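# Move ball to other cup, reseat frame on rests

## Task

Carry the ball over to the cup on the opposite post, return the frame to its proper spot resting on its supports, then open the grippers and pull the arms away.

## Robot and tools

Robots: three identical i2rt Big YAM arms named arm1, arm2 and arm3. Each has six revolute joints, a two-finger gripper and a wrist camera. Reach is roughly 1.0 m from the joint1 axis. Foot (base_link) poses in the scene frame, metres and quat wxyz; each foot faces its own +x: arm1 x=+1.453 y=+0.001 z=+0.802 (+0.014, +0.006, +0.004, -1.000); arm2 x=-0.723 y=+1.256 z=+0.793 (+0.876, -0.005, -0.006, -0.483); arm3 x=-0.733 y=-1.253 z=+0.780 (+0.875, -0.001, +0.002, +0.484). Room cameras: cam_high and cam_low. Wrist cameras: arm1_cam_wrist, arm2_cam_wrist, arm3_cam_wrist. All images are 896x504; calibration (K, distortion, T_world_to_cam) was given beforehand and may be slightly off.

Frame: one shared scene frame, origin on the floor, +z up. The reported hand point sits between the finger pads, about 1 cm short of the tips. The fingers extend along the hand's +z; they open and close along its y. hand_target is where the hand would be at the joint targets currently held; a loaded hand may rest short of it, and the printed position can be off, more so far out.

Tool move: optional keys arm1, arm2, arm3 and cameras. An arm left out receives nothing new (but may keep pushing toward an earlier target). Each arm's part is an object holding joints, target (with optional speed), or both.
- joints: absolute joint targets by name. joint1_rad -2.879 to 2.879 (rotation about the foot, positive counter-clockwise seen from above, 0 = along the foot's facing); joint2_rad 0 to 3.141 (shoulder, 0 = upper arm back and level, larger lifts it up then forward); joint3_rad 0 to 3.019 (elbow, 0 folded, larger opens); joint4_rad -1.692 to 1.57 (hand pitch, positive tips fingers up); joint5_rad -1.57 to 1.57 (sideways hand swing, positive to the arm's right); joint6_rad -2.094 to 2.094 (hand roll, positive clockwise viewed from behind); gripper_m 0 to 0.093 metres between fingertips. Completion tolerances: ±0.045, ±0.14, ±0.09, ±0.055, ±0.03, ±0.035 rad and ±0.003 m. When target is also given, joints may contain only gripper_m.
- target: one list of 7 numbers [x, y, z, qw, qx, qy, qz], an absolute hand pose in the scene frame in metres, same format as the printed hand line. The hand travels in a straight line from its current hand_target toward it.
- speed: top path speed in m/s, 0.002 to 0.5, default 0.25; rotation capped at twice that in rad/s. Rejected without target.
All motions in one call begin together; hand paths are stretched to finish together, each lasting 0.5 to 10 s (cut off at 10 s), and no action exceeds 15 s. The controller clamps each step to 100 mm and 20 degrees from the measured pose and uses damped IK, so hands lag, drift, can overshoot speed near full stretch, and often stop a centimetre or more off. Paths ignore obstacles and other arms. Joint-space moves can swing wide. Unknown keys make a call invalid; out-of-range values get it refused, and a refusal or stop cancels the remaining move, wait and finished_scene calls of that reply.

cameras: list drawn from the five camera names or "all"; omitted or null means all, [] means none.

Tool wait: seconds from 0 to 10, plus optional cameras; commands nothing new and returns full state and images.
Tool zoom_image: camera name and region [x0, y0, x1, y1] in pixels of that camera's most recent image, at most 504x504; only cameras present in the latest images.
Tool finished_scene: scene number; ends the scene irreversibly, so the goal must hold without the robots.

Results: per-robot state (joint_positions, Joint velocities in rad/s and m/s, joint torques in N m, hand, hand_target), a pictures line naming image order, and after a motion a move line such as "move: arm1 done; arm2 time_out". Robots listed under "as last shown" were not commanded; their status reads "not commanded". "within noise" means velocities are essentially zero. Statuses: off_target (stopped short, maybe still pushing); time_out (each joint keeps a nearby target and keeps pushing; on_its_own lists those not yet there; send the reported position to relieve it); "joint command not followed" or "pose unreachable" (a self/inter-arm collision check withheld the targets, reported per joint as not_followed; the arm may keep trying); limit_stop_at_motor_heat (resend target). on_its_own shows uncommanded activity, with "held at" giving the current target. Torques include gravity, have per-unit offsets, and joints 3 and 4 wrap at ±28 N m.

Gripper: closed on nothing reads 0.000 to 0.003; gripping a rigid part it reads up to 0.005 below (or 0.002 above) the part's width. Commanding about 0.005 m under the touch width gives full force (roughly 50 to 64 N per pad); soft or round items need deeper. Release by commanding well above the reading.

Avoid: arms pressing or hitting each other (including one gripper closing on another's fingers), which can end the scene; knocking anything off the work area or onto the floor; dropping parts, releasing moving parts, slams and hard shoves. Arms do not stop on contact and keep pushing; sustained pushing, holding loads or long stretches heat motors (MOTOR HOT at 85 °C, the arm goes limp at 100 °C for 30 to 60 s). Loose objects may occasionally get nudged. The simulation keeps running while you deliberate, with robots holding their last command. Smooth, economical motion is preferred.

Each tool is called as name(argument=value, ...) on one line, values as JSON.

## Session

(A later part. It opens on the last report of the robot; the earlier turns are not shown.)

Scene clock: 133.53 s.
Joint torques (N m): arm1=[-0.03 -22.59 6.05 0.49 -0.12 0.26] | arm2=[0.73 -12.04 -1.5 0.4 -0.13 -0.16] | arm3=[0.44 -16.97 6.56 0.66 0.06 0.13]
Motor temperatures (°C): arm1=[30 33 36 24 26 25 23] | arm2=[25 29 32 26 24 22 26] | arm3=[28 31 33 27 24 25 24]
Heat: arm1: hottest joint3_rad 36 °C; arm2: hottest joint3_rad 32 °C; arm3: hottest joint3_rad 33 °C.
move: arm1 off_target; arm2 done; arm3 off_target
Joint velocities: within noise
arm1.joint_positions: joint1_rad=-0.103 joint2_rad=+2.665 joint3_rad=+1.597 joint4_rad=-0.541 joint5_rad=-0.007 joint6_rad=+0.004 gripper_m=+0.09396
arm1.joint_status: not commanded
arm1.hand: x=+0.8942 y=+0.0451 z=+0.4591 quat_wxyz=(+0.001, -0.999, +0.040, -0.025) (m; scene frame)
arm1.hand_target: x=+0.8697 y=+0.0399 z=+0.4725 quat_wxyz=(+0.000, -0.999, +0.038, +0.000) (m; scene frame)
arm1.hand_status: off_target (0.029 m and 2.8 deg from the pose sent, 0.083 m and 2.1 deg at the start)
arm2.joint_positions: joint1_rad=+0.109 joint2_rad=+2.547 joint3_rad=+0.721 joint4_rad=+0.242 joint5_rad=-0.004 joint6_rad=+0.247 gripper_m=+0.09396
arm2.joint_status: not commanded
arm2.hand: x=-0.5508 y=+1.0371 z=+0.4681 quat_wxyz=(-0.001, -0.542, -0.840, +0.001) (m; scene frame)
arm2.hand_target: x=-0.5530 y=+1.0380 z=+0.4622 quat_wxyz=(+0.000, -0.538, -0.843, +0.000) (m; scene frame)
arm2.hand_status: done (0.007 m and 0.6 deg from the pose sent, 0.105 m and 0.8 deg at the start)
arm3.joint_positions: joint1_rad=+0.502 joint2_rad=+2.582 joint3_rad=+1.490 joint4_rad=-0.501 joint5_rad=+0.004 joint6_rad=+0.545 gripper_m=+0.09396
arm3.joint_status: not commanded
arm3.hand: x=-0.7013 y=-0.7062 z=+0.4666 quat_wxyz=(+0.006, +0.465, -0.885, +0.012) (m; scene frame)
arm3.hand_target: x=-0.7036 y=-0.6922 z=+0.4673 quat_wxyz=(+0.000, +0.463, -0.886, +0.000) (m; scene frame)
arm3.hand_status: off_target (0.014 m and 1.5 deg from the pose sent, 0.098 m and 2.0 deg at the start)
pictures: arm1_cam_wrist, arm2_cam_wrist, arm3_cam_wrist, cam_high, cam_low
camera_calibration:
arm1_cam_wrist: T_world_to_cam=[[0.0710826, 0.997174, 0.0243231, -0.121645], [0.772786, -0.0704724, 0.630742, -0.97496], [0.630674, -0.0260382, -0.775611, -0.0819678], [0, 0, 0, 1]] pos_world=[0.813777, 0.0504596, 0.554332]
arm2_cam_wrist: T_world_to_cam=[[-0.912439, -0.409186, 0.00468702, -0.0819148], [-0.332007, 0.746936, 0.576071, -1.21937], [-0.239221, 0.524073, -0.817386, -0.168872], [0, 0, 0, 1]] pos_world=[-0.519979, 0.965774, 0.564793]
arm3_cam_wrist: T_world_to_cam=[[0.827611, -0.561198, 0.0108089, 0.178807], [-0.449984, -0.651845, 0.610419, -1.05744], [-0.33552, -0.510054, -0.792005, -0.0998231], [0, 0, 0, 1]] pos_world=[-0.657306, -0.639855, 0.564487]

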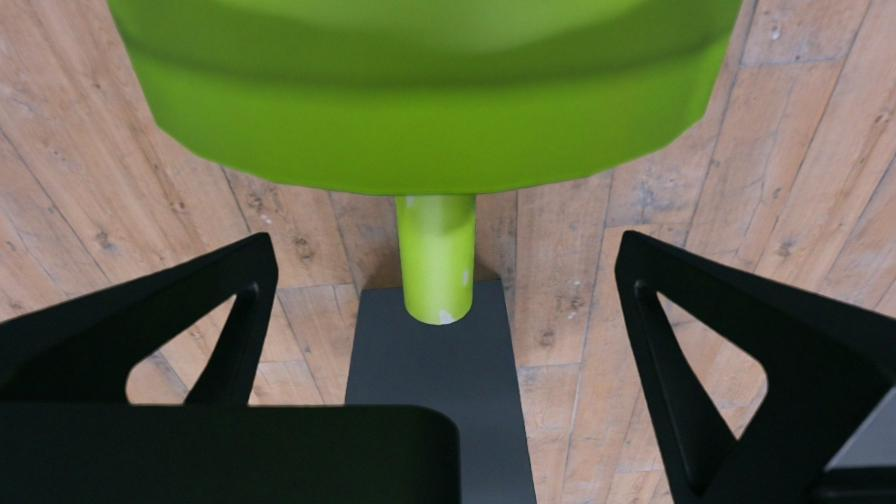

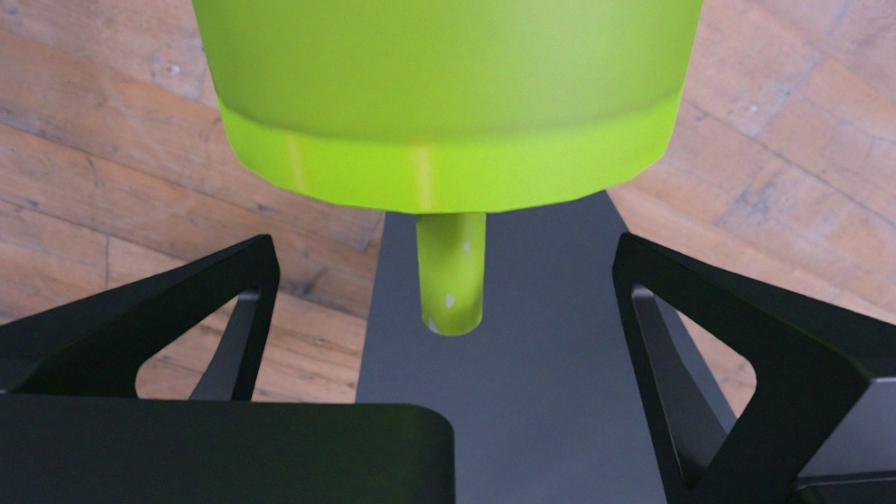

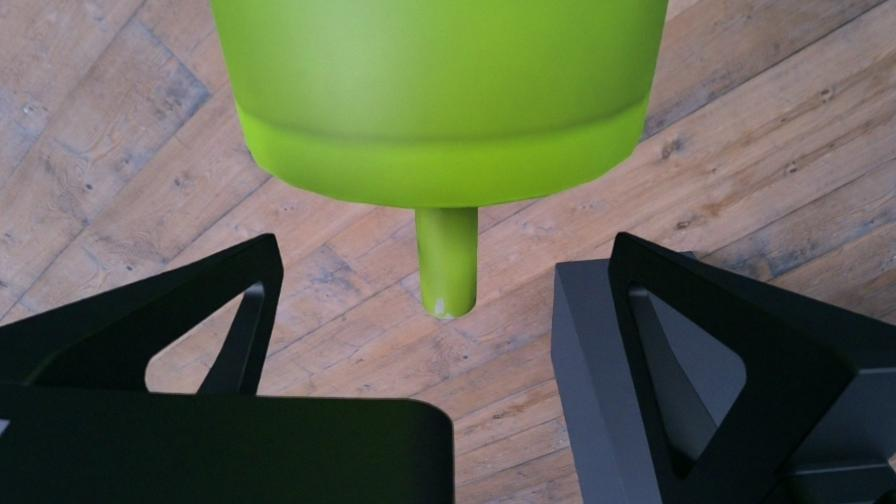

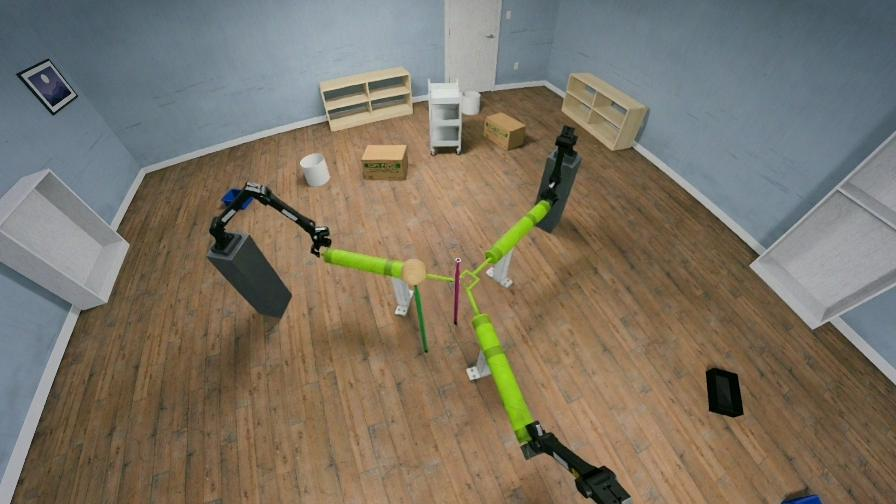

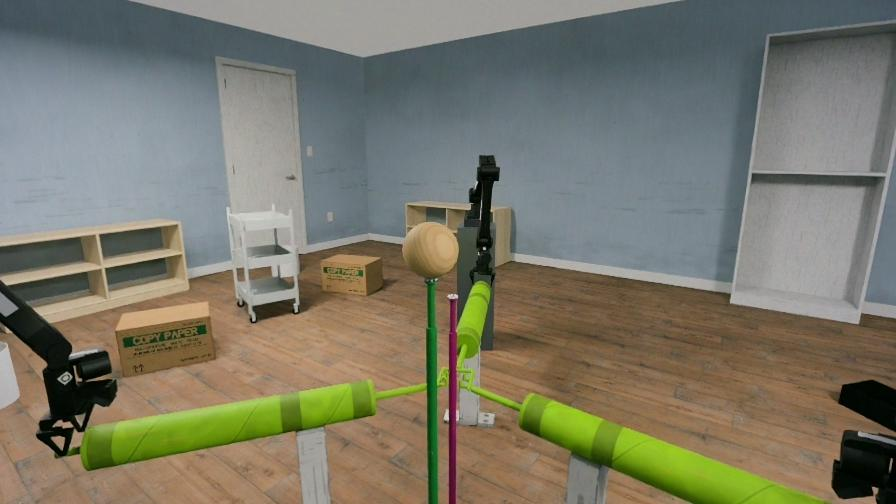

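move(arm1={"joints":{"gripper_m":0.005}}, arm2={"target":[-0.553,1.038,0.453,0,0.538,0.843,0],"joints":{"gripper_m":0.005}}, arm3={"target":[-0.7035,-0.692,0.460,0,-0.463,0.886,0],"joints":{"gripper_m":0.005}})

Scene clock: 141.30 s.
Joint torques (N m): arm1=[-0.09 -22.12 5.85 0.59 0.05 0.26] | arm2=[0.91 -10.7 -1.06 0.58 -0.32 -0.15] | arm3=[0.44 -15.85 6.89 0.84 0.06 0.13]
Motor temperatures (°C): arm1=[30 33 35 24 26 25 23] | arm2=[25 29 32 26 24 22 26] | arm3=[28 31 33 27 24 25 24]
Heat: arm1: hottest joint3_rad 35 °C; arm2: hottest joint3_rad 32 °C; arm3: hottest joint3_rad 33 °C.
move: arm1 off_target; arm2 off_target; arm3 off_target
Joint velocities: within noise
arm1.joint_positions: joint1_rad=-0.102 joint2_rad=+2.665 joint3_rad=+1.597 joint4_rad=-0.541 joint5_rad=-0.011 joint6_rad=+0.004 gripper_m=+0.01661
arm1.joint_status: gripper_m off_target (ended at +0.01665, target +0.00500)
arm1.hand: x=+0.8940 y=+0.0437 z=+0.4590 quat_wxyz=(-0.002, -0.999, +0.039, -0.024) (m; scene frame)
arm1.hand_target: x=+0.8696 y=+0.0399 z=+0.4725 quat_wxyz=(+0.000, -0.999, +0.038, +0.000) (m; scene frame)
arm1.hand_status: not commanded
arm2.joint_positions: joint1_rad=+0.107 joint2_rad=+2.557 joint3_rad=+0.731 joint4_rad=+0.249 joint5_rad=+0.001 joint6_rad=+0.246 gripper_m=+0.00521
arm2.joint_status: all done
arm2.hand: x=-0.5497 y=+1.0333 z=+0.4649 quat_wxyz=(-0.004, -0.543, -0.840, +0.004) (m; scene frame)
arm2.hand_target: x=-0.5531 y=+1.0382 z=+0.4535 quat_wxyz=(+0.000, -0.538, -0.843, +0.000) (m; scene frame)
arm2.hand_status: off_target (0.013 m and 0.9 deg from the pose sent, 0.015 m and 0.6 deg at the start)
arm3.joint_positions: joint1_rad=+0.502 joint2_rad=+2.582 joint3_rad=+1.495 joint4_rad=-0.498 joint5_rad=+0.004 joint6_rad=+0.546 gripper_m=+0.00510
arm3.joint_status: all done
arm3.hand: x=-0.7011 y=-0.7022 z=+0.4676 quat_wxyz=(+0.004, +0.465, -0.885, +0.008) (m; scene frame)
arm3.hand_target: x=-0.7036 y=-0.6923 z=+0.4604 quat_wxyz=(+0.000, +0.463, -0.886, +0.000) (m; scene frame)
arm3.hand_status: off_target (0.013 m and 1.0 deg from the pose sent, 0.016 m and 1.5 deg at the start)
pictures: arm1_cam_wrist, arm2_cam_wrist, arm3_cam_wrist, cam_high, cam_low
camera_calibration:
arm1_cam_wrist: T_world_to_cam=[[0.070169, 0.997341, 0.0196933, -0.117242], [0.773319, -0.0668571, 0.630482, -0.975355], [0.630122, -0.0290111, -0.775954, -0.0810835], [0, 0, 0, 1]] pos_world=[0.813579, 0.049368, 0.554336]
arm2_cam_wrist: T_world_to_cam=[[-0.91323, -0.407376, 0.007489, -0.0860436], [-0.331122, 0.752748, 0.568971, -1.21648], [-0.237422, 0.517121, -0.822324, -0.158791], [0, 0, 0, 1]] pos_world=[-0.519081, 0.962765, 0.562208]
arm3_cam_wrist: T_world_to_cam=[[0.827383, -0.561602, 0.0063316, 0.182537], [-0.450561, -0.656977, 0.604463, -1.05647], [-0.335308, -0.502976, -0.796608, -0.0896877], [0, 0, 0, 1]] pos_world=[-0.657107, -0.636675, 0.565998]

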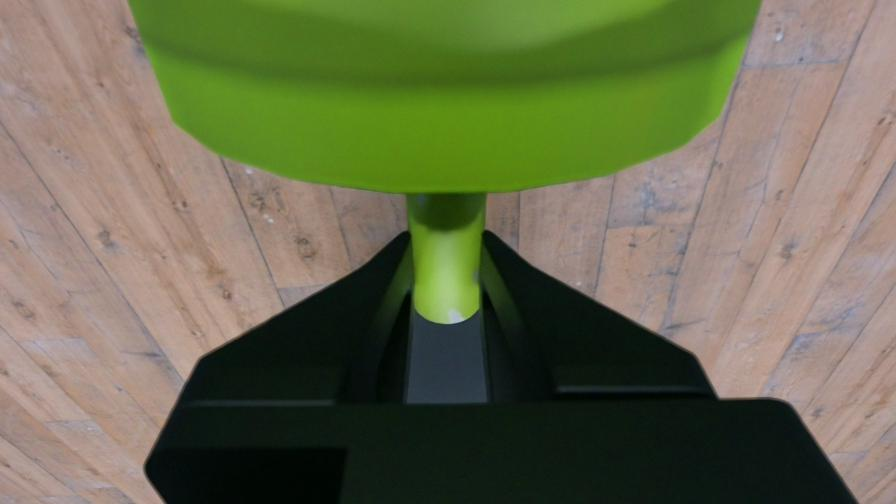

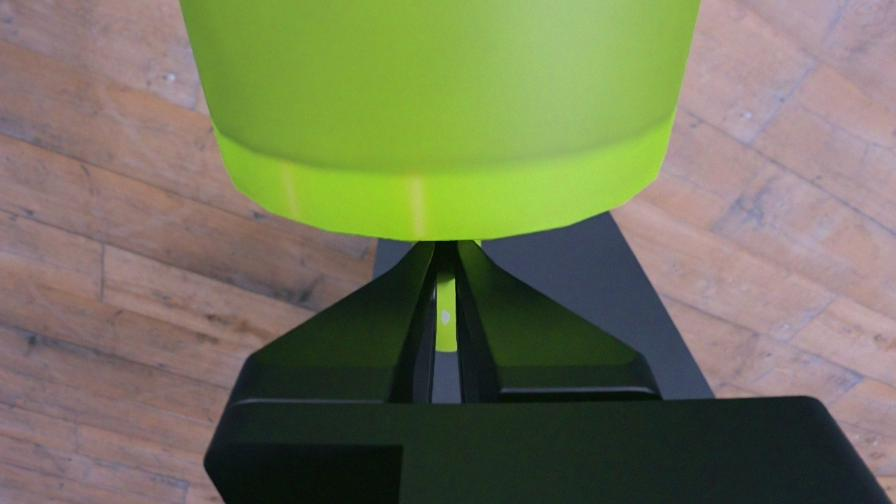

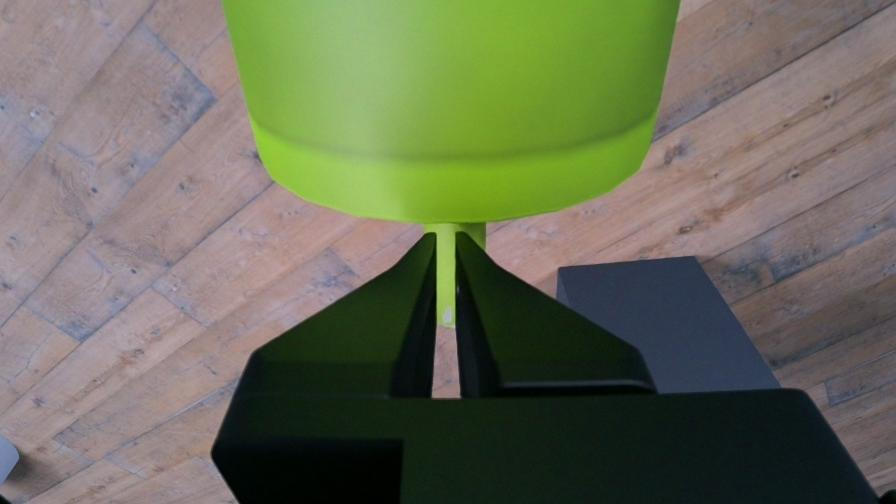

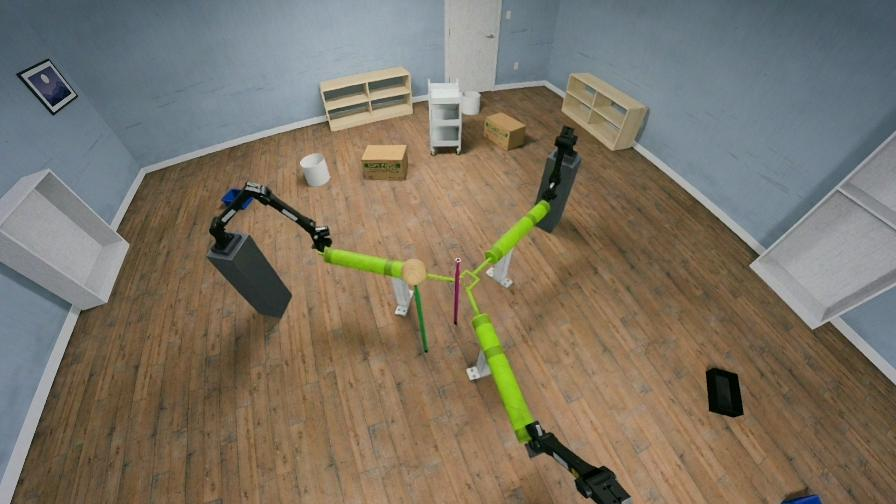

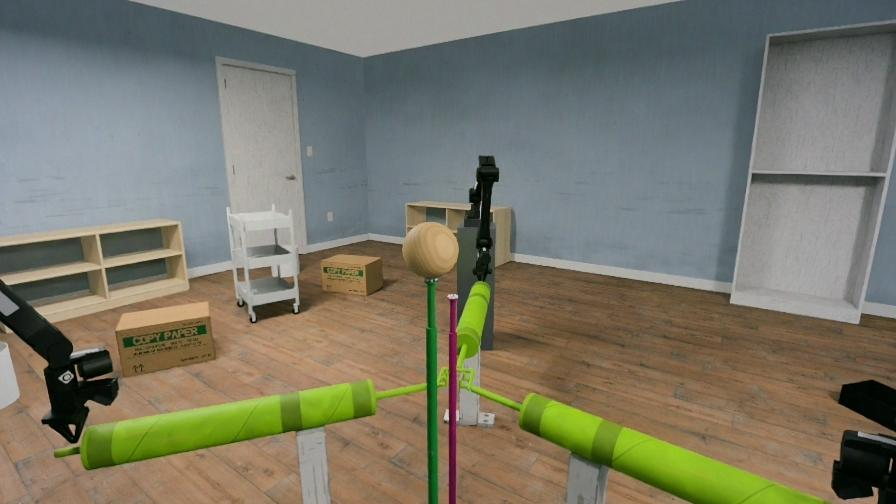

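move(arm2={"joints":{"gripper_m":0.06}}, arm3={"joints":{"gripper_m":0.06}}, cameras=[])

move(arm2={"target":[-0.556,1.048,0.433,0,0.538,0.843,0]}, arm3={"target":[-0.7045,-0.692,0.440,0,-0.463,0.886,0]}, cameras=["arm2_cam_wrist","arm3_cam_wrist"])

Scene clock: 153.60 s.
Joint torques (N m): arm1=[-0.09 -22.12 5.85 0.58 0.05 0.26] | arm2=[0.91 -11.63 -1.52 0.43 -0.18 -0.16] | arm3=[0.44 -15.79 6.9 0.84 0.06 0.12]
Motor temperatures (°C): arm1=[30 34 34 24 26 25 24] | arm2=[25 29 30 26 24 22 26] | arm3=[27 31 33 27 24 25 24]
Heat: arm1: hottest joint2_rad 34 °C; arm2: hottest joint3_rad 30 °C; arm3: hottest joint3_rad 33 °C.
move: arm2 done; arm3 done
Joint velocities: within noise
arm1: as last shown
arm1.joint_positions: joint1_rad=-0.102 joint2_rad=+2.665 joint3_rad=+1.597 joint4_rad=-0.541 joint5_rad=-0.011 joint6_rad=+0.004 gripper_m=+0.01662
arm2.joint_positions: joint1_rad=+0.107 joint2_rad=+2.568 joint3_rad=+0.737 joint4_rad=+0.253 joint5_rad=-0.003 joint6_rad=+0.246 gripper_m=+0.05982
arm2.joint_status: all done
arm2.hand: x=-0.5498 y=+1.0344 z=+0.4613 quat_wxyz=(-0.003, -0.543, -0.840, +0.002) (m; scene frame)
arm2.hand_target: x=-0.5530 y=+1.0381 z=+0.4536 quat_wxyz=(+0.000, -0.538, -0.843, +0.000) (m; scene frame)
arm2.hand_status: not commanded
arm3.joint_positions: joint1_rad=+0.502 joint2_rad=+2.582 joint3_rad=+1.495 joint4_rad=-0.498 joint5_rad=+0.004 joint6_rad=+0.546 gripper_m=+0.05984
arm3.joint_status: all done
arm3.hand: x=-0.7011 y=-0.7022 z=+0.4676 quat_wxyz=(+0.004, +0.465, -0.885, +0.008) (m; scene frame)
arm3.hand_target: x=-0.7036 y=-0.6923 z=+0.4604 quat_wxyz=(+0.000, +0.463, -0.886, +0.000) (m; scene frame)
arm3.hand_status: not commanded
pictures: none
No camera images: "cameras" was empty.

Scene clock: 154.90 s.
Joint torques (N m): arm1=[-0.15 -22.07 5.83 0.58 0.05 0.26] | arm2=[2.08 -11.75 -1.91 0.44 -0.18 -0.01] | arm3=[0.56 -16.32 6.63 0.83 0.06 0.13]
Motor temperatures (°C): arm1=[30 34 34 24 26 25 24] | arm2=[25 29 30 26 24 22 26] | arm3=[27 31 33 27 24 25 24]
Heat: arm1: hottest joint2_rad 34 °C; arm2: hottest joint3_rad 30 °C; arm3: hottest joint3_rad 33 °C.
move: arm2 done; arm3 off_target
Joint velocities: within noise
arm1: as last shown
arm2.joint_positions: joint1_rad=+0.108 joint2_rad=+2.643 joint3_rad=+0.756 joint4_rad=+0.305 joint5_rad=-0.003 joint6_rad=+0.246 gripper_m=+0.05989
arm2.joint_status: not commanded
arm2.hand: x=-0.5562 y=+1.0430 z=+0.4403 quat_wxyz=(-0.002, -0.542, -0.840, +0.002) (m; scene frame)
arm2.hand_target: x=-0.5563 y=+1.0481 z=+0.4332 quat_wxyz=(+0.000, -0.538, -0.843, +0.000) (m; scene frame)
arm2.hand_status: done (0.009 m and 0.6 deg from the pose sent, 0.032 m and 0.8 deg at the start)
arm3.joint_positions: joint1_rad=+0.502 joint2_rad=+2.633 joint3_rad=+1.526 joint4_rad=-0.481 joint5_rad=+0.004 joint6_rad=+0.547 gripper_m=+0.05992
arm3.joint_status: not commanded
arm3.hand: x=-0.7012 y=-0.7032 z=+0.4456 quat_wxyz=(+0.005, +0.464, -0.886, +0.009) (m; scene frame)
arm3.hand_target: x=-0.7046 y=-0.6923 z=+0.4403 quat_wxyz=(+0.000, +0.463, -0.886, +0.000) (m; scene frame)
arm3.hand_status: off_target (0.013 m and 1.2 deg from the pose sent, 0.030 m and 1.0 deg at the start)
pictures: arm2_cam_wrist, arm3_cam_wrist
camera_calibration:
arm2_cam_wrist: T_world_to_cam=[[-0.912455, -0.409144, 0.0051551, -0.0846096], [-0.332331, 0.748382, 0.574004, -1.21032], [-0.238708, 0.52204, -0.818836, -0.192915], [0, 0, 0, 1]] pos_world=[-0.525478, 0.971871, 0.537197]
arm3_cam_wrist: T_world_to_cam=[[0.826506, -0.56287, 0.00811298, 0.179877], [-0.451484, -0.654203, 0.606779, -1.04367], [-0.33623, -0.505169, -0.794829, -0.110745], [0, 0, 0, 1]] pos_world=[-0.657105, -0.637469, 0.543794]

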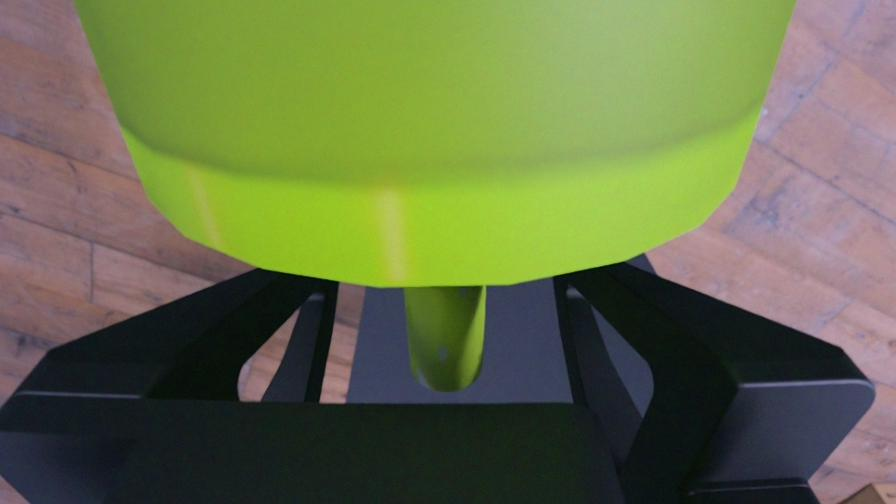

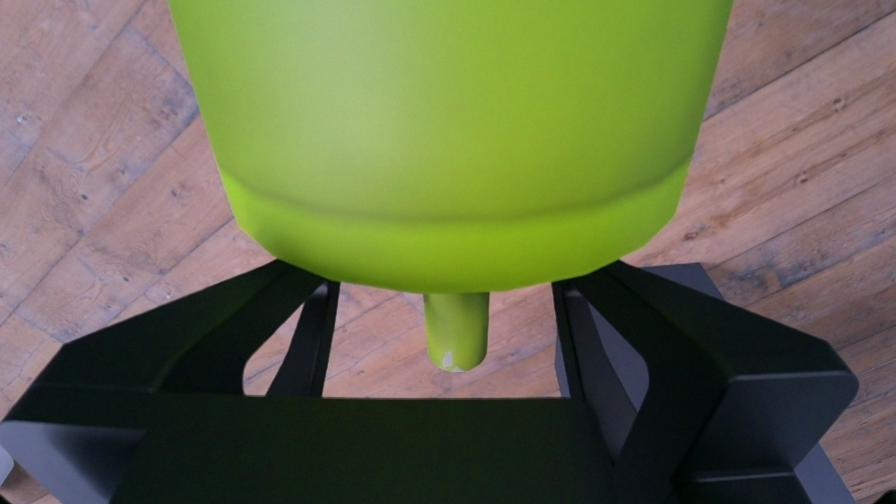

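move(arm2={"target":[-0.560,1.057,0.433,0,0.538,0.843,0]}, arm3={"target":[-0.7125,-0.7035,0.438,0,-0.463,0.886,0]}, cameras=[])

move(arm2={"joints":{"gripper_m":0.005}}, arm3={"joints":{"gripper_m":0.005}})

Scene clock: 160.30 s.
Joint torques (N m): arm1=[-0.09 -22.07 5.83 0.57 0.05 0.26] | arm2=[2.08 -11.4 -3.29 0.43 -0.18 0.09] | arm3=[0.67 -16.79 4.31 0.96 0.07 0.1]
Motor temperatures (°C): arm1=[30 34 34 24 26 25 25] | arm2=[25 29 30 26 24 22 26] | arm3=[27 32 32 27 24 25 24]
Heat: arm1: hottest joint2_rad 34 °C; arm2: hottest joint3_rad 30 °C; arm3: hottest joint2_rad 32 °C.
move: arm2 off_target; arm3 done
Joint velocities: within noise
arm1: as last shown
arm2.joint_positions: joint1_rad=+0.118 joint2_rad=+2.647 joint3_rad=+0.756 joint4_rad=+0.333 joint5_rad=-0.003 joint6_rad=+0.246 gripper_m=+0.05989
arm2.joint_status: not commanded
arm2.hand: x=-0.5512 y=+1.0409 z=+0.4394 quat_wxyz=(-0.013, -0.538, -0.843, +0.005) (m; scene frame)
arm2.hand_target: x=-0.5603 y=+1.0568 z=+0.4337 quat_wxyz=(+0.000, -0.538, -0.843, +0.000) (m; scene frame)
arm2.hand_status: off_target (0.019 m and 1.6 deg from the pose sent, 0.016 m and 0.6 deg at the start)
arm3.joint_positions: joint1_rad=+0.514 joint2_rad=+2.633 joint3_rad=+1.516 joint4_rad=-0.451 joint5_rad=+0.004 joint6_rad=+0.560 gripper_m=+0.05992
arm3.joint_status: not commanded
arm3.hand: x=-0.7081 y=-0.7015 z=+0.4438 quat_wxyz=(+0.000, +0.464, -0.886, +0.001) (m; scene frame)
arm3.hand_target: x=-0.7124 y=-0.7036 z=+0.4380 quat_wxyz=(+0.000, +0.463, -0.886, +0.000) (m; scene frame)
arm3.hand_status: done (0.008 m and 0.2 deg from the pose sent, 0.014 m and 1.2 deg at the start)
pictures: none
No camera images: "cameras" was empty.

Scene clock: 160.93 s.
Joint torques (N m): arm1=[-0.38 -22.12 5.79 0.58 0.11 0.24] | arm2=[1.9 -11.46 -3.3 0.49 -0.06 0.09] | arm3=[0.91 -16.79 4.56 0.88 -0.32 0.13]
Motor temperatures (°C): arm1=[30 34 34 24 26 25 25] | arm2=[25 30 30 26 24 22 26] | arm3=[27 32 32 27 24 25 24]
Heat: arm1: hottest joint2_rad 34 °C; arm2: hottest joint2_rad 30 °C; arm3: hottest joint2_rad 32 °C.
move: arm2 off_target; arm3 off_target
Joint velocities: within noise
arm1.joint_positions: joint1_rad=-0.099 joint2_rad=+2.665 joint3_rad=+1.597 joint4_rad=-0.540 joint5_rad=-0.013 joint6_rad=+0.006 gripper_m=+0.01662
arm1.joint_status: not commanded
arm1.hand: x=+0.8935 y=+0.0415 z=+0.4591 quat_wxyz=(-0.002, -0.999, +0.038, -0.024) (m; scene frame)
arm1.hand_target: x=+0.8697 y=+0.0398 z=+0.4725 quat_wxyz=(+0.000, -0.999, +0.038, +0.000) (m; scene frame)
arm1.hand_status: not commanded
arm2.joint_positions: joint1_rad=+0.119 joint2_rad=+2.647 joint3_rad=+0.756 joint4_rad=+0.333 joint5_rad=-0.006 joint6_rad=+0.246 gripper_m=+0.01789
arm2.joint_status: gripper_m off_target (ended at +0.01793, target +0.00500)
arm2.hand: x=-0.5503 y=+1.0414 z=+0.4394 quat_wxyz=(-0.014, -0.537, -0.843, +0.004) (m; scene frame)
arm2.hand_target: x=-0.5602 y=+1.0567 z=+0.4337 quat_wxyz=(+0.000, -0.538, -0.843, +0.000) (m; scene frame)
arm2.hand_status: not commanded
arm3.joint_positions: joint1_rad=+0.511 joint2_rad=+2.633 joint3_rad=+1.512 joint4_rad=-0.451 joint5_rad=+0.013 joint6_rad=+0.560 gripper_m=+0.01661
arm3.joint_status: gripper_m off_target (ended at +0.01665, target +0.00500)
arm3.hand: x=-0.7048 y=-0.7036 z=+0.4433 quat_wxyz=(-0.003, +0.463, -0.887, +0.004) (m; scene frame)
arm3.hand_target: x=-0.7125 y=-0.7035 z=+0.4380 quat_wxyz=(+0.000, +0.463, -0.886, +0.000) (m; scene frame)
arm3.hand_status: not commanded
pictures: arm1_cam_wrist, arm2_cam_wrist, arm3_cam_wrist, cam_high, cam_low
camera_calibration:
arm1_cam_wrist: T_world_to_cam=[[0.0687499, 0.997467, 0.0182311, -0.113166], [0.773927, -0.0648562, 0.629945, -0.975542], [0.629532, -0.0291991, -0.776426, -0.0800651], [0, 0, 0, 1]] pos_world=[0.813182, 0.0472712, 0.554437]
arm2_cam_wrist: T_world_to_cam=[[-0.907789, -0.419407, -0.00406141, -0.0624978], [-0.35088, 0.754089, 0.555187, -1.21442], [-0.229786, 0.505418, -0.831715, -0.163586], [0, 0, 0, 1]] pos_world=[-0.520439, 0.972247, 0.537918]
arm3_cam_wrist: T_world_to_cam=[[0.824134, -0.566352, 0.00698298, 0.179065], [-0.460046, -0.662149, 0.591537, -1.04902], [-0.330394, -0.490718, -0.806248, -0.0945901], [0, 0, 0, 1]] pos_world=[-0.661423, -0.63961, 0.543019]

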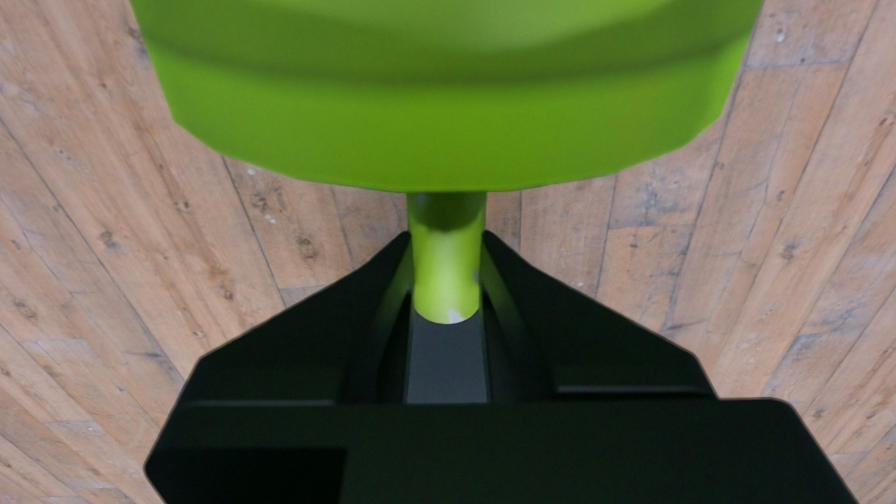

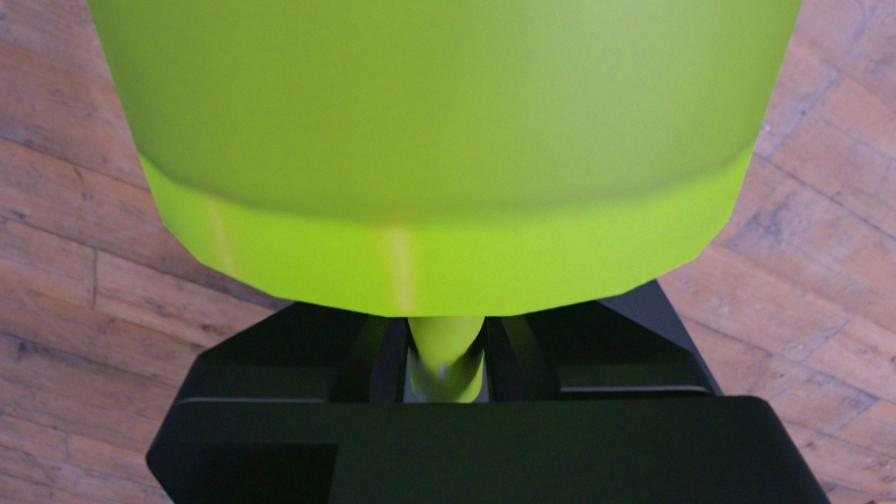

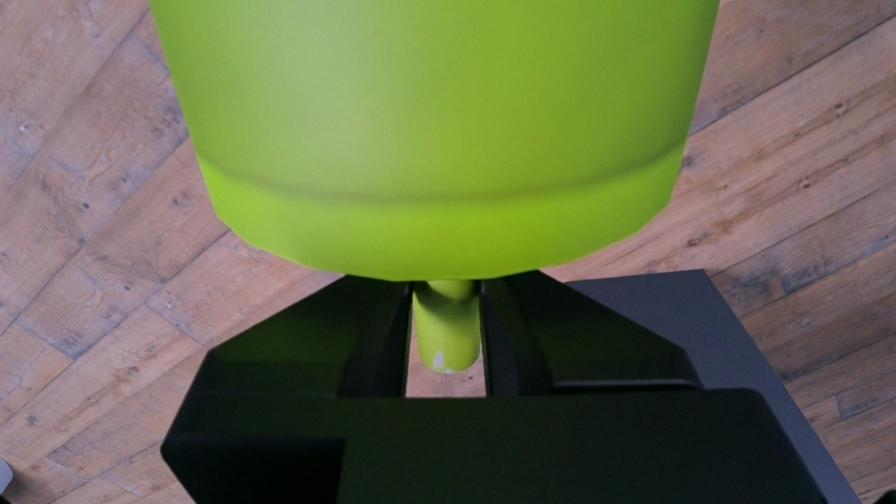

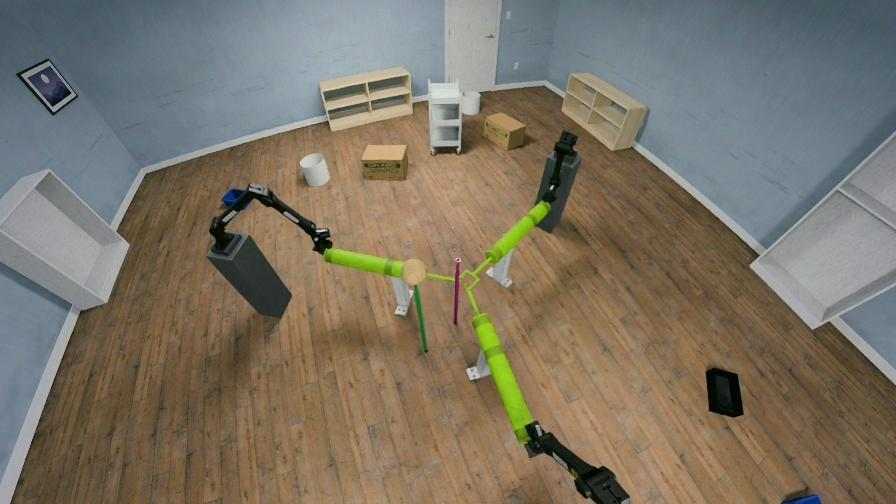

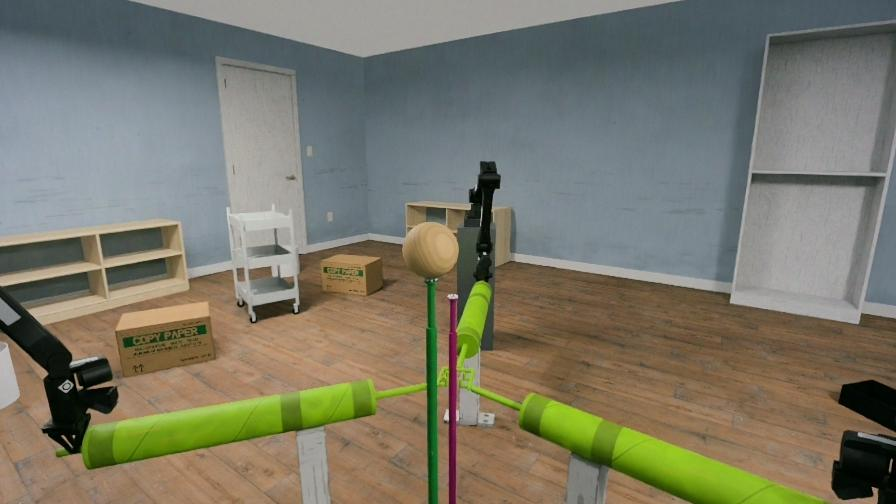

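move(arm1={"target":[0.870,0.040,0.5725,0,-0.9993,0.0384,0],"speed":0.1}, arm2={"target":[-0.560,1.0567,0.5337,0,0.538,0.843,0],"speed":0.1}, arm3={"target":[-0.7125,-0.7035,0.538,0,-0.463,0.886,0],"speed":0.1}, cameras=["cam_high","cam_low"])

Scene clock: 170.60 s.
Joint torques (N m): arm1=[-0.67 -24.94 4.78 -0.17 0.13 0.22] | arm2=[1.73 -15.03 -3.88 -0.49 -0.28 0.06] | arm3=[0.85 -20.01 3.93 -0.65 -0.11 0.13]
Motor temperatures (°C): arm1=[30 35 33 24 25 25 25] | arm2=[25 30 30 26 24 22 27] | arm3=[27 32 31 27 24 25 24]
Heat: arm1: hottest joint2_rad 35 °C; arm2: hottest joint2_rad 30 °C; arm3: hottest joint2_rad 32 °C.
move: arm1 off_target; arm2 off_target; arm3 off_target
Joint velocities: within noise
arm1.joint_positions: joint1_rad=-0.097 joint2_rad=+2.485 joint3_rad=+1.501 joint4_rad=-0.626 joint5_rad=-0.013 joint6_rad=+0.007 gripper_m=+0.01663
arm1.joint_status: not commanded
arm1.hand: x=+0.8918 y=+0.0399 z=+0.5397 quat_wxyz=(-0.003, -0.999, +0.038, -0.025) (m; scene frame)
arm1.hand_target: x=+0.8706 y=+0.0399 z=+0.5717 quat_wxyz=(+0.000, -0.999, +0.038, +0.000) (m; scene frame)
arm1.hand_status: off_target (0.039 m and 2.9 deg from the pose sent, 0.116 m and 2.7 deg at the start)
arm2.joint_positions: joint1_rad=+0.119 joint2_rad=+2.363 joint3_rad=+0.601 joint4_rad=+0.202 joint5_rad=+0.000 joint6_rad=+0.246 gripper_m=+0.01789
arm2.joint_status: not commanded
arm2.hand: x=-0.5524 y=+1.0429 z=+0.5246 quat_wxyz=(-0.012, -0.537, -0.843, +0.006) (m; scene frame)
arm2.hand_target: x=-0.5602 y=+1.0565 z=+0.5329 quat_wxyz=(+0.000, -0.538, -0.843, +0.000) (m; scene frame)
arm2.hand_status: off_target (0.018 m and 1.5 deg from the pose sent, 0.096 m and 1.6 deg at the start)
arm3.joint_positions: joint1_rad=+0.513 joint2_rad=+2.456 joint3_rad=+1.408 joint4_rad=-0.520 joint5_rad=+0.008 joint6_rad=+0.560 gripper_m=+0.01663
arm3.joint_status: not commanded
arm3.hand: x=-0.7065 y=-0.7049 z=+0.5189 quat_wxyz=(-0.002, +0.463, -0.886, +0.001) (m; scene frame)
arm3.hand_target: x=-0.7125 y=-0.7036 z=+0.5372 quat_wxyz=(+0.000, +0.463, -0.886, +0.000) (m; scene frame)
arm3.hand_status: off_target (0.020 m and 0.3 deg from the pose sent, 0.095 m and 0.6 deg at the start)
pictures: cam_high, cam_low

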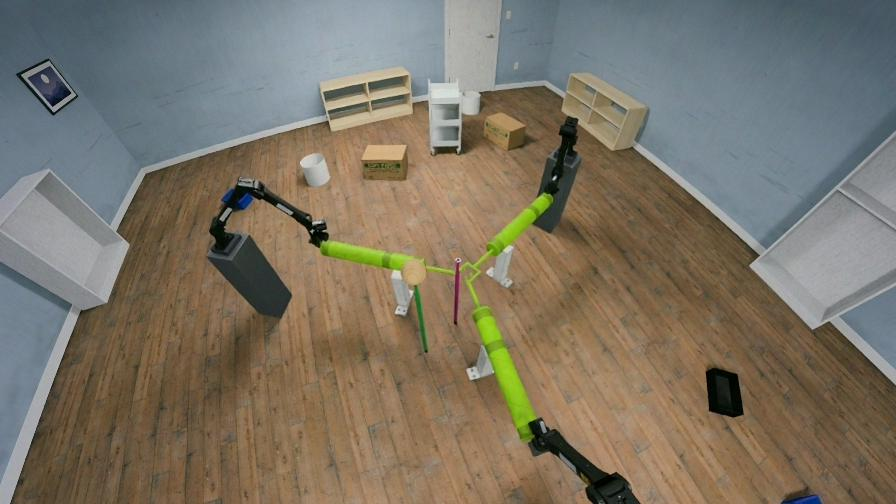

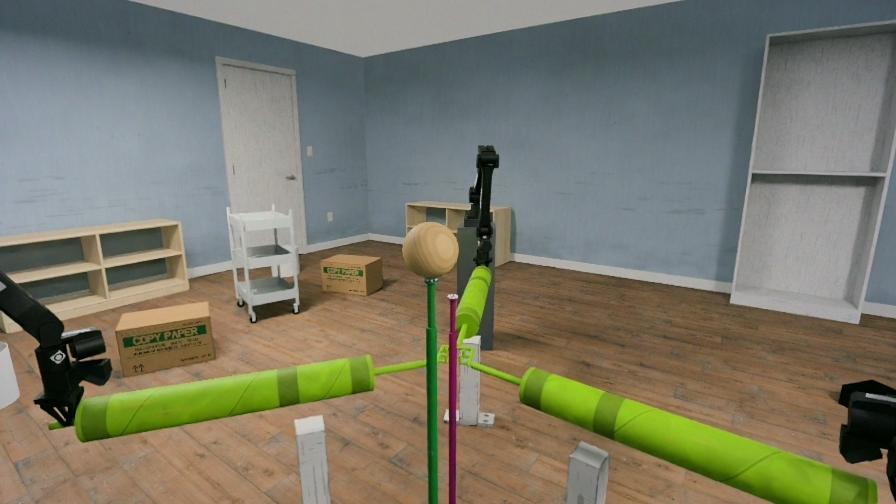

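move(arm1={"target":[0.870,0.040,0.8775,0,-0.9993,0.0384,0],"speed":0.2}, arm2={"target":[-0.560,1.0567,0.8337,0,0.538,0.843,0],"speed":0.2}, arm3={"target":[-0.7125,-0.7035,0.843,0,-0.463,0.886,0],"speed":0.2}, cameras=["cam_high","cam_low"])

zoom_image(camera="cam_low", region=[370, 200, 550, 350])

zoom_image(camera="cam_high", region=[400, 200, 520, 300])

Scene clock: 214.00 s.
Joint torques (N m): arm1=[-1.14 -21.83 12.11 -0.68 -0.01 0.17] | arm2=[1.67 -8.47 6.93 -1.85 -0.53 0.01] | arm3=[0.32 -17.79 10 -1.96 0.02 0.12]
Motor temperatures (°C): arm1=[30 41 32 24 25 25 26] | arm2=[25 33 28 26 24 22 28] | arm3=[27 36 28 27 23 25 26]
Heat: arm1: hottest joint2_rad 41 °C; arm2: hottest joint2_rad 33 °C; arm3: hottest joint2_rad 36 °C.
move: arm1 off_target; arm2 off_target; arm3 off_target
Joint velocities: within noise
arm1.joint_positions: joint1_rad=-0.097 joint2_rad=+1.973 joint3_rad=+1.519 joint4_rad=-1.183 joint5_rad=-0.009 joint6_rad=+0.007 gripper_m=+0.01663
arm1.joint_status: not commanded
arm1.hand: x=+0.8941 y=+0.0375 z=+0.8351 quat_wxyz=(-0.001, -0.999, +0.038, -0.039) (m; scene frame)
arm1.hand_target: x=+0.8723 y=+0.0397 z=+0.8775 quat_wxyz=(+0.000, -0.999, +0.038, +0.000) (m; scene frame)
arm1.hand_status: off_target (0.049 m and 4.4 deg from the pose sent, 0.338 m and 2.9 deg at the start)
arm2.joint_positions: joint1_rad=+0.115 joint2_rad=+1.241 joint3_rad=+0.573 joint4_rad=-0.891 joint5_rad=+0.006 joint6_rad=+0.246 gripper_m=+0.01789
arm2.joint_status: not commanded
arm2.hand: x=-0.5578 y=+1.0481 z=+0.8257 quat_wxyz=(-0.011, -0.539, -0.842, +0.010) (m; scene frame)
arm2.hand_target: x=-0.5599 y=+1.0563 z=+0.8331 quat_wxyz=(+0.000, -0.538, -0.843, +0.000) (m; scene frame)
arm2.hand_status: off_target (0.012 m and 1.7 deg from the pose sent, 0.310 m and 1.5 deg at the start)
arm3.joint_positions: joint1_rad=+0.520 joint2_rad=+1.916 joint3_rad=+1.429 joint4_rad=-1.072 joint5_rad=+0.005 joint6_rad=+0.563 gripper_m=+0.01664
arm3.joint_status: not commanded
arm3.hand: x=-0.7100 y=-0.6993 z=+0.8170 quat_wxyz=(-0.003, +0.465, -0.885, -0.003) (m; scene frame)
arm3.hand_target: x=-0.7124 y=-0.7035 z=+0.8421 quat_wxyz=(+0.000, +0.463, -0.886, +0.000) (m; scene frame)
arm3.hand_status: off_target (0.026 m and 0.6 deg from the pose sent, 0.324 m and 0.3 deg at the start)
pictures: cam_high, cam_low

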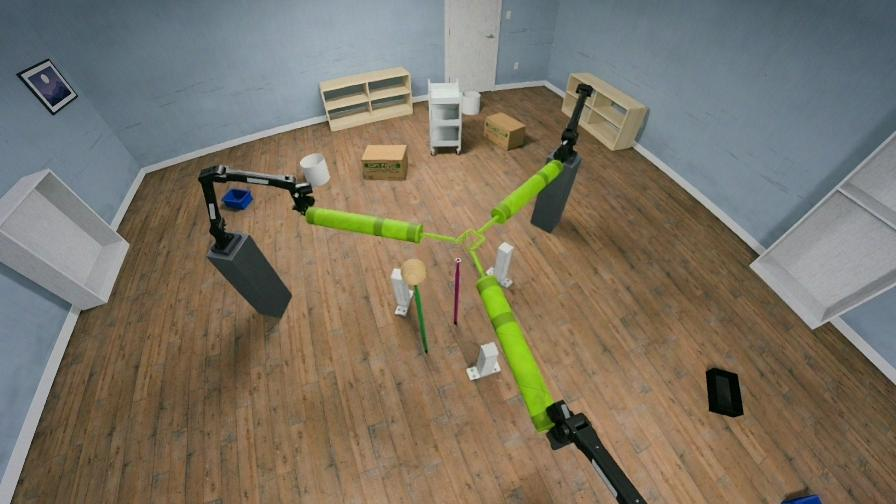

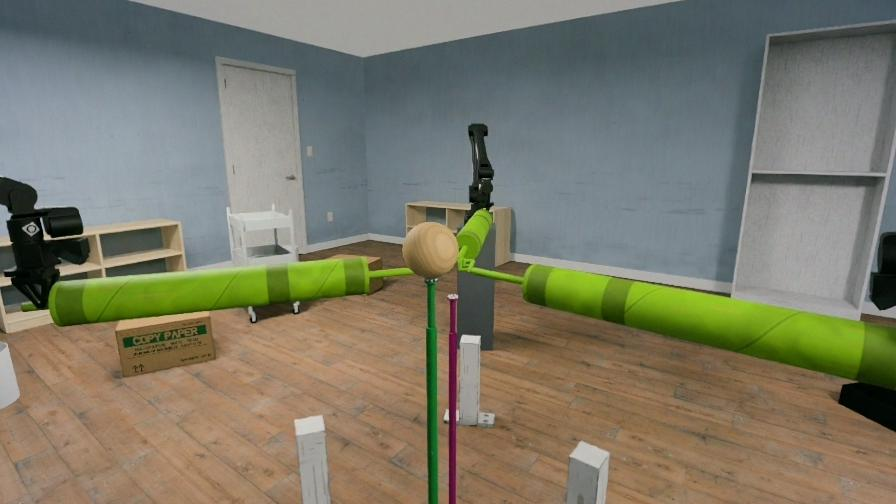

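Scaled by 2.800 from the camera's 896x504 image, which has a finer 1280x720 frame.

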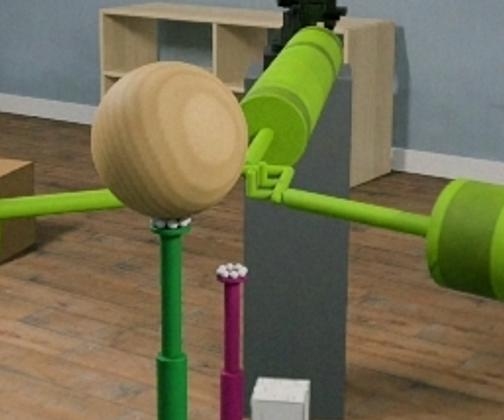

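Scaled by 4.200 from the camera's 896x504 image, which has a finer 1280x720 frame.

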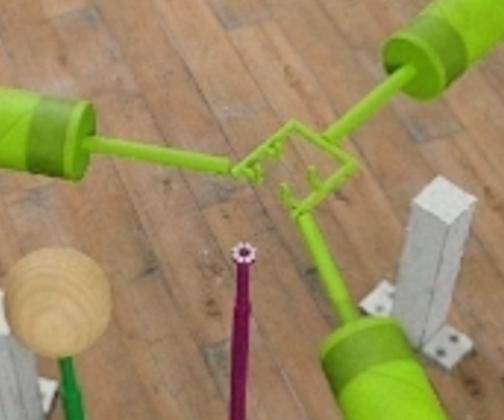

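move(arm1={"target":[0.997,-0.202,0.8775,0,-0.9993,0.0384,0],"speed":0.12}, arm2={"target":[-0.435,0.8147,0.8337,0,0.538,0.843,0],"speed":0.12}, arm3={"target":[-0.5875,-0.9455,0.843,0,-0.463,0.886,0],"speed":0.12}, cameras=["cam_high","cam_low"])

zoom_image(camera="cam_low", region=[370, 200, 550, 350])

zoom_image(camera="cam_high", region=[370, 220, 490, 320])

Scene clock: 227.03 s.
Joint torques (N m): arm1=[-0.26 -19.66 8.5 0.58 0.52 0.28] | arm2=[2.49 -16.67 9.26 -1.37 -0.55 0.07] | arm3=[-2.08 -10.58 7.34 -0.61 0.31 -0.14]
Motor temperatures (°C): arm1=[30 40 36 24 25 25 26] | arm2=[25 32 30 26 24 22 28] | arm3=[27 35 31 27 23 25 26]
Heat: arm1: hottest joint2_rad 40 °C; arm2: hottest joint2_rad 32 °C; arm3: hottest joint2_rad 35 °C.
move: arm1 off_target; arm2 off_target; arm3 off_target
Joint velocities: within noise
arm1.joint_positions: joint1_rad=+0.382 joint2_rad=+1.783 joint3_rad=+1.263 joint4_rad=-1.119 joint5_rad=-0.017 joint6_rad=+0.484 gripper_m=+0.01662
arm1.joint_status: not commanded
arm1.hand: x=+1.0107 y=-0.1949 z=+0.8463 quat_wxyz=(+0.012, -0.998, +0.037, -0.040) (m; scene frame)
arm1.hand_target: x=+0.9979 y=-0.2017 z=+0.8775 quat_wxyz=(+0.000, -0.999, +0.039, +0.000) (m; scene frame)
arm1.hand_status: off_target (0.035 m and 4.8 deg from the pose sent, 0.264 m and 4.4 deg at the start)
arm2.joint_positions: joint1_rad=+0.000 joint2_rad=+1.860 joint3_rad=+1.317 joint4_rad=-1.014 joint5_rad=+0.009 joint6_rad=+0.135 gripper_m=+0.01789
arm2.joint_status: not commanded
arm2.hand: x=-0.4450 y=+0.8114 z=+0.8322 quat_wxyz=(-0.011, -0.541, -0.841, +0.012) (m; scene frame)
arm2.hand_target: x=-0.4352 y=+0.8149 z=+0.8338 quat_wxyz=(-0.001, -0.538, -0.843, +0.000) (m; scene frame)
arm2.hand_status: off_target (0.011 m and 1.9 deg from the pose sent, 0.264 m and 1.7 deg at the start)
arm3.joint_positions: joint1_rad=+0.144 joint2_rad=+1.416 joint3_rad=+0.822 joint4_rad=-0.972 joint5_rad=-0.004 joint6_rad=+0.183 gripper_m=+0.01664
arm3.joint_status: not commanded
arm3.hand: x=-0.5927 y=-0.9346 z=+0.8334 quat_wxyz=(+0.002, +0.467, -0.884, -0.002) (m; scene frame)
arm3.hand_target: x=-0.5878 y=-0.9451 z=+0.8424 quat_wxyz=(+0.000, +0.463, -0.886, +0.000) (m; scene frame)
arm3.hand_status: off_target (0.015 m and 0.6 deg from the pose sent, 0.276 m and 0.6 deg at the start)
pictures: cam_high, cam_low

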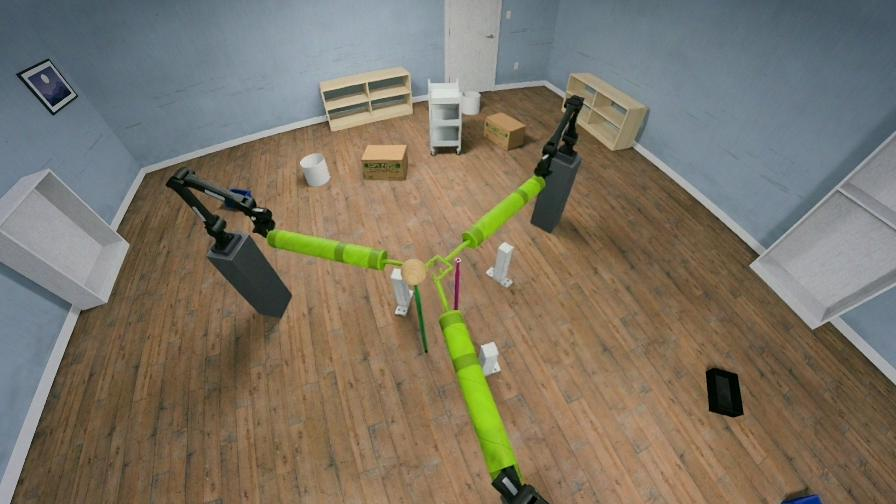

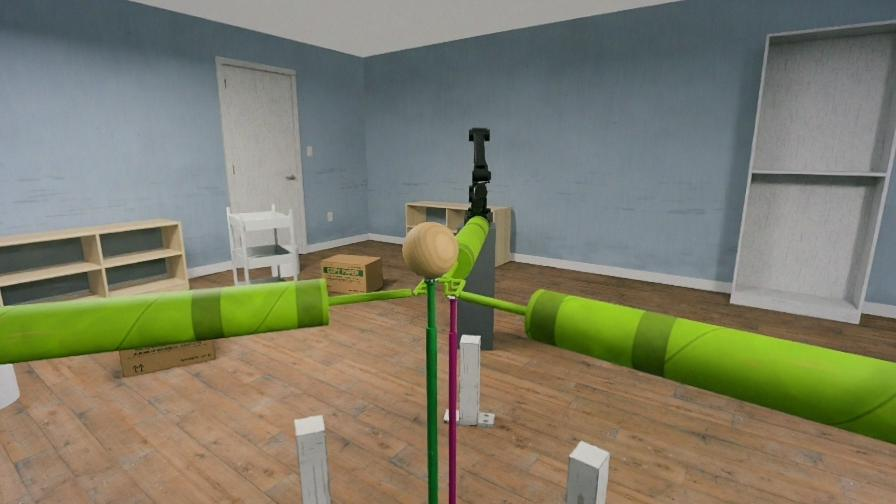

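Scaled by 2.800 from the camera's 896x504 image, which has a finer 1280x720 frame.

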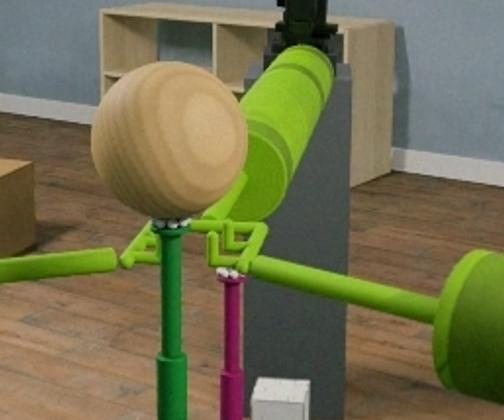

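Scaled by 4.200 from the camera's 896x504 image, which has a finer 1280x720 frame.

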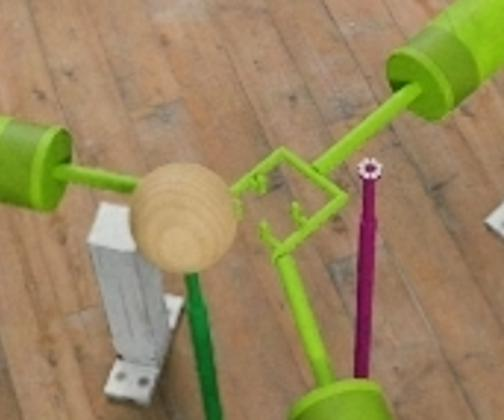

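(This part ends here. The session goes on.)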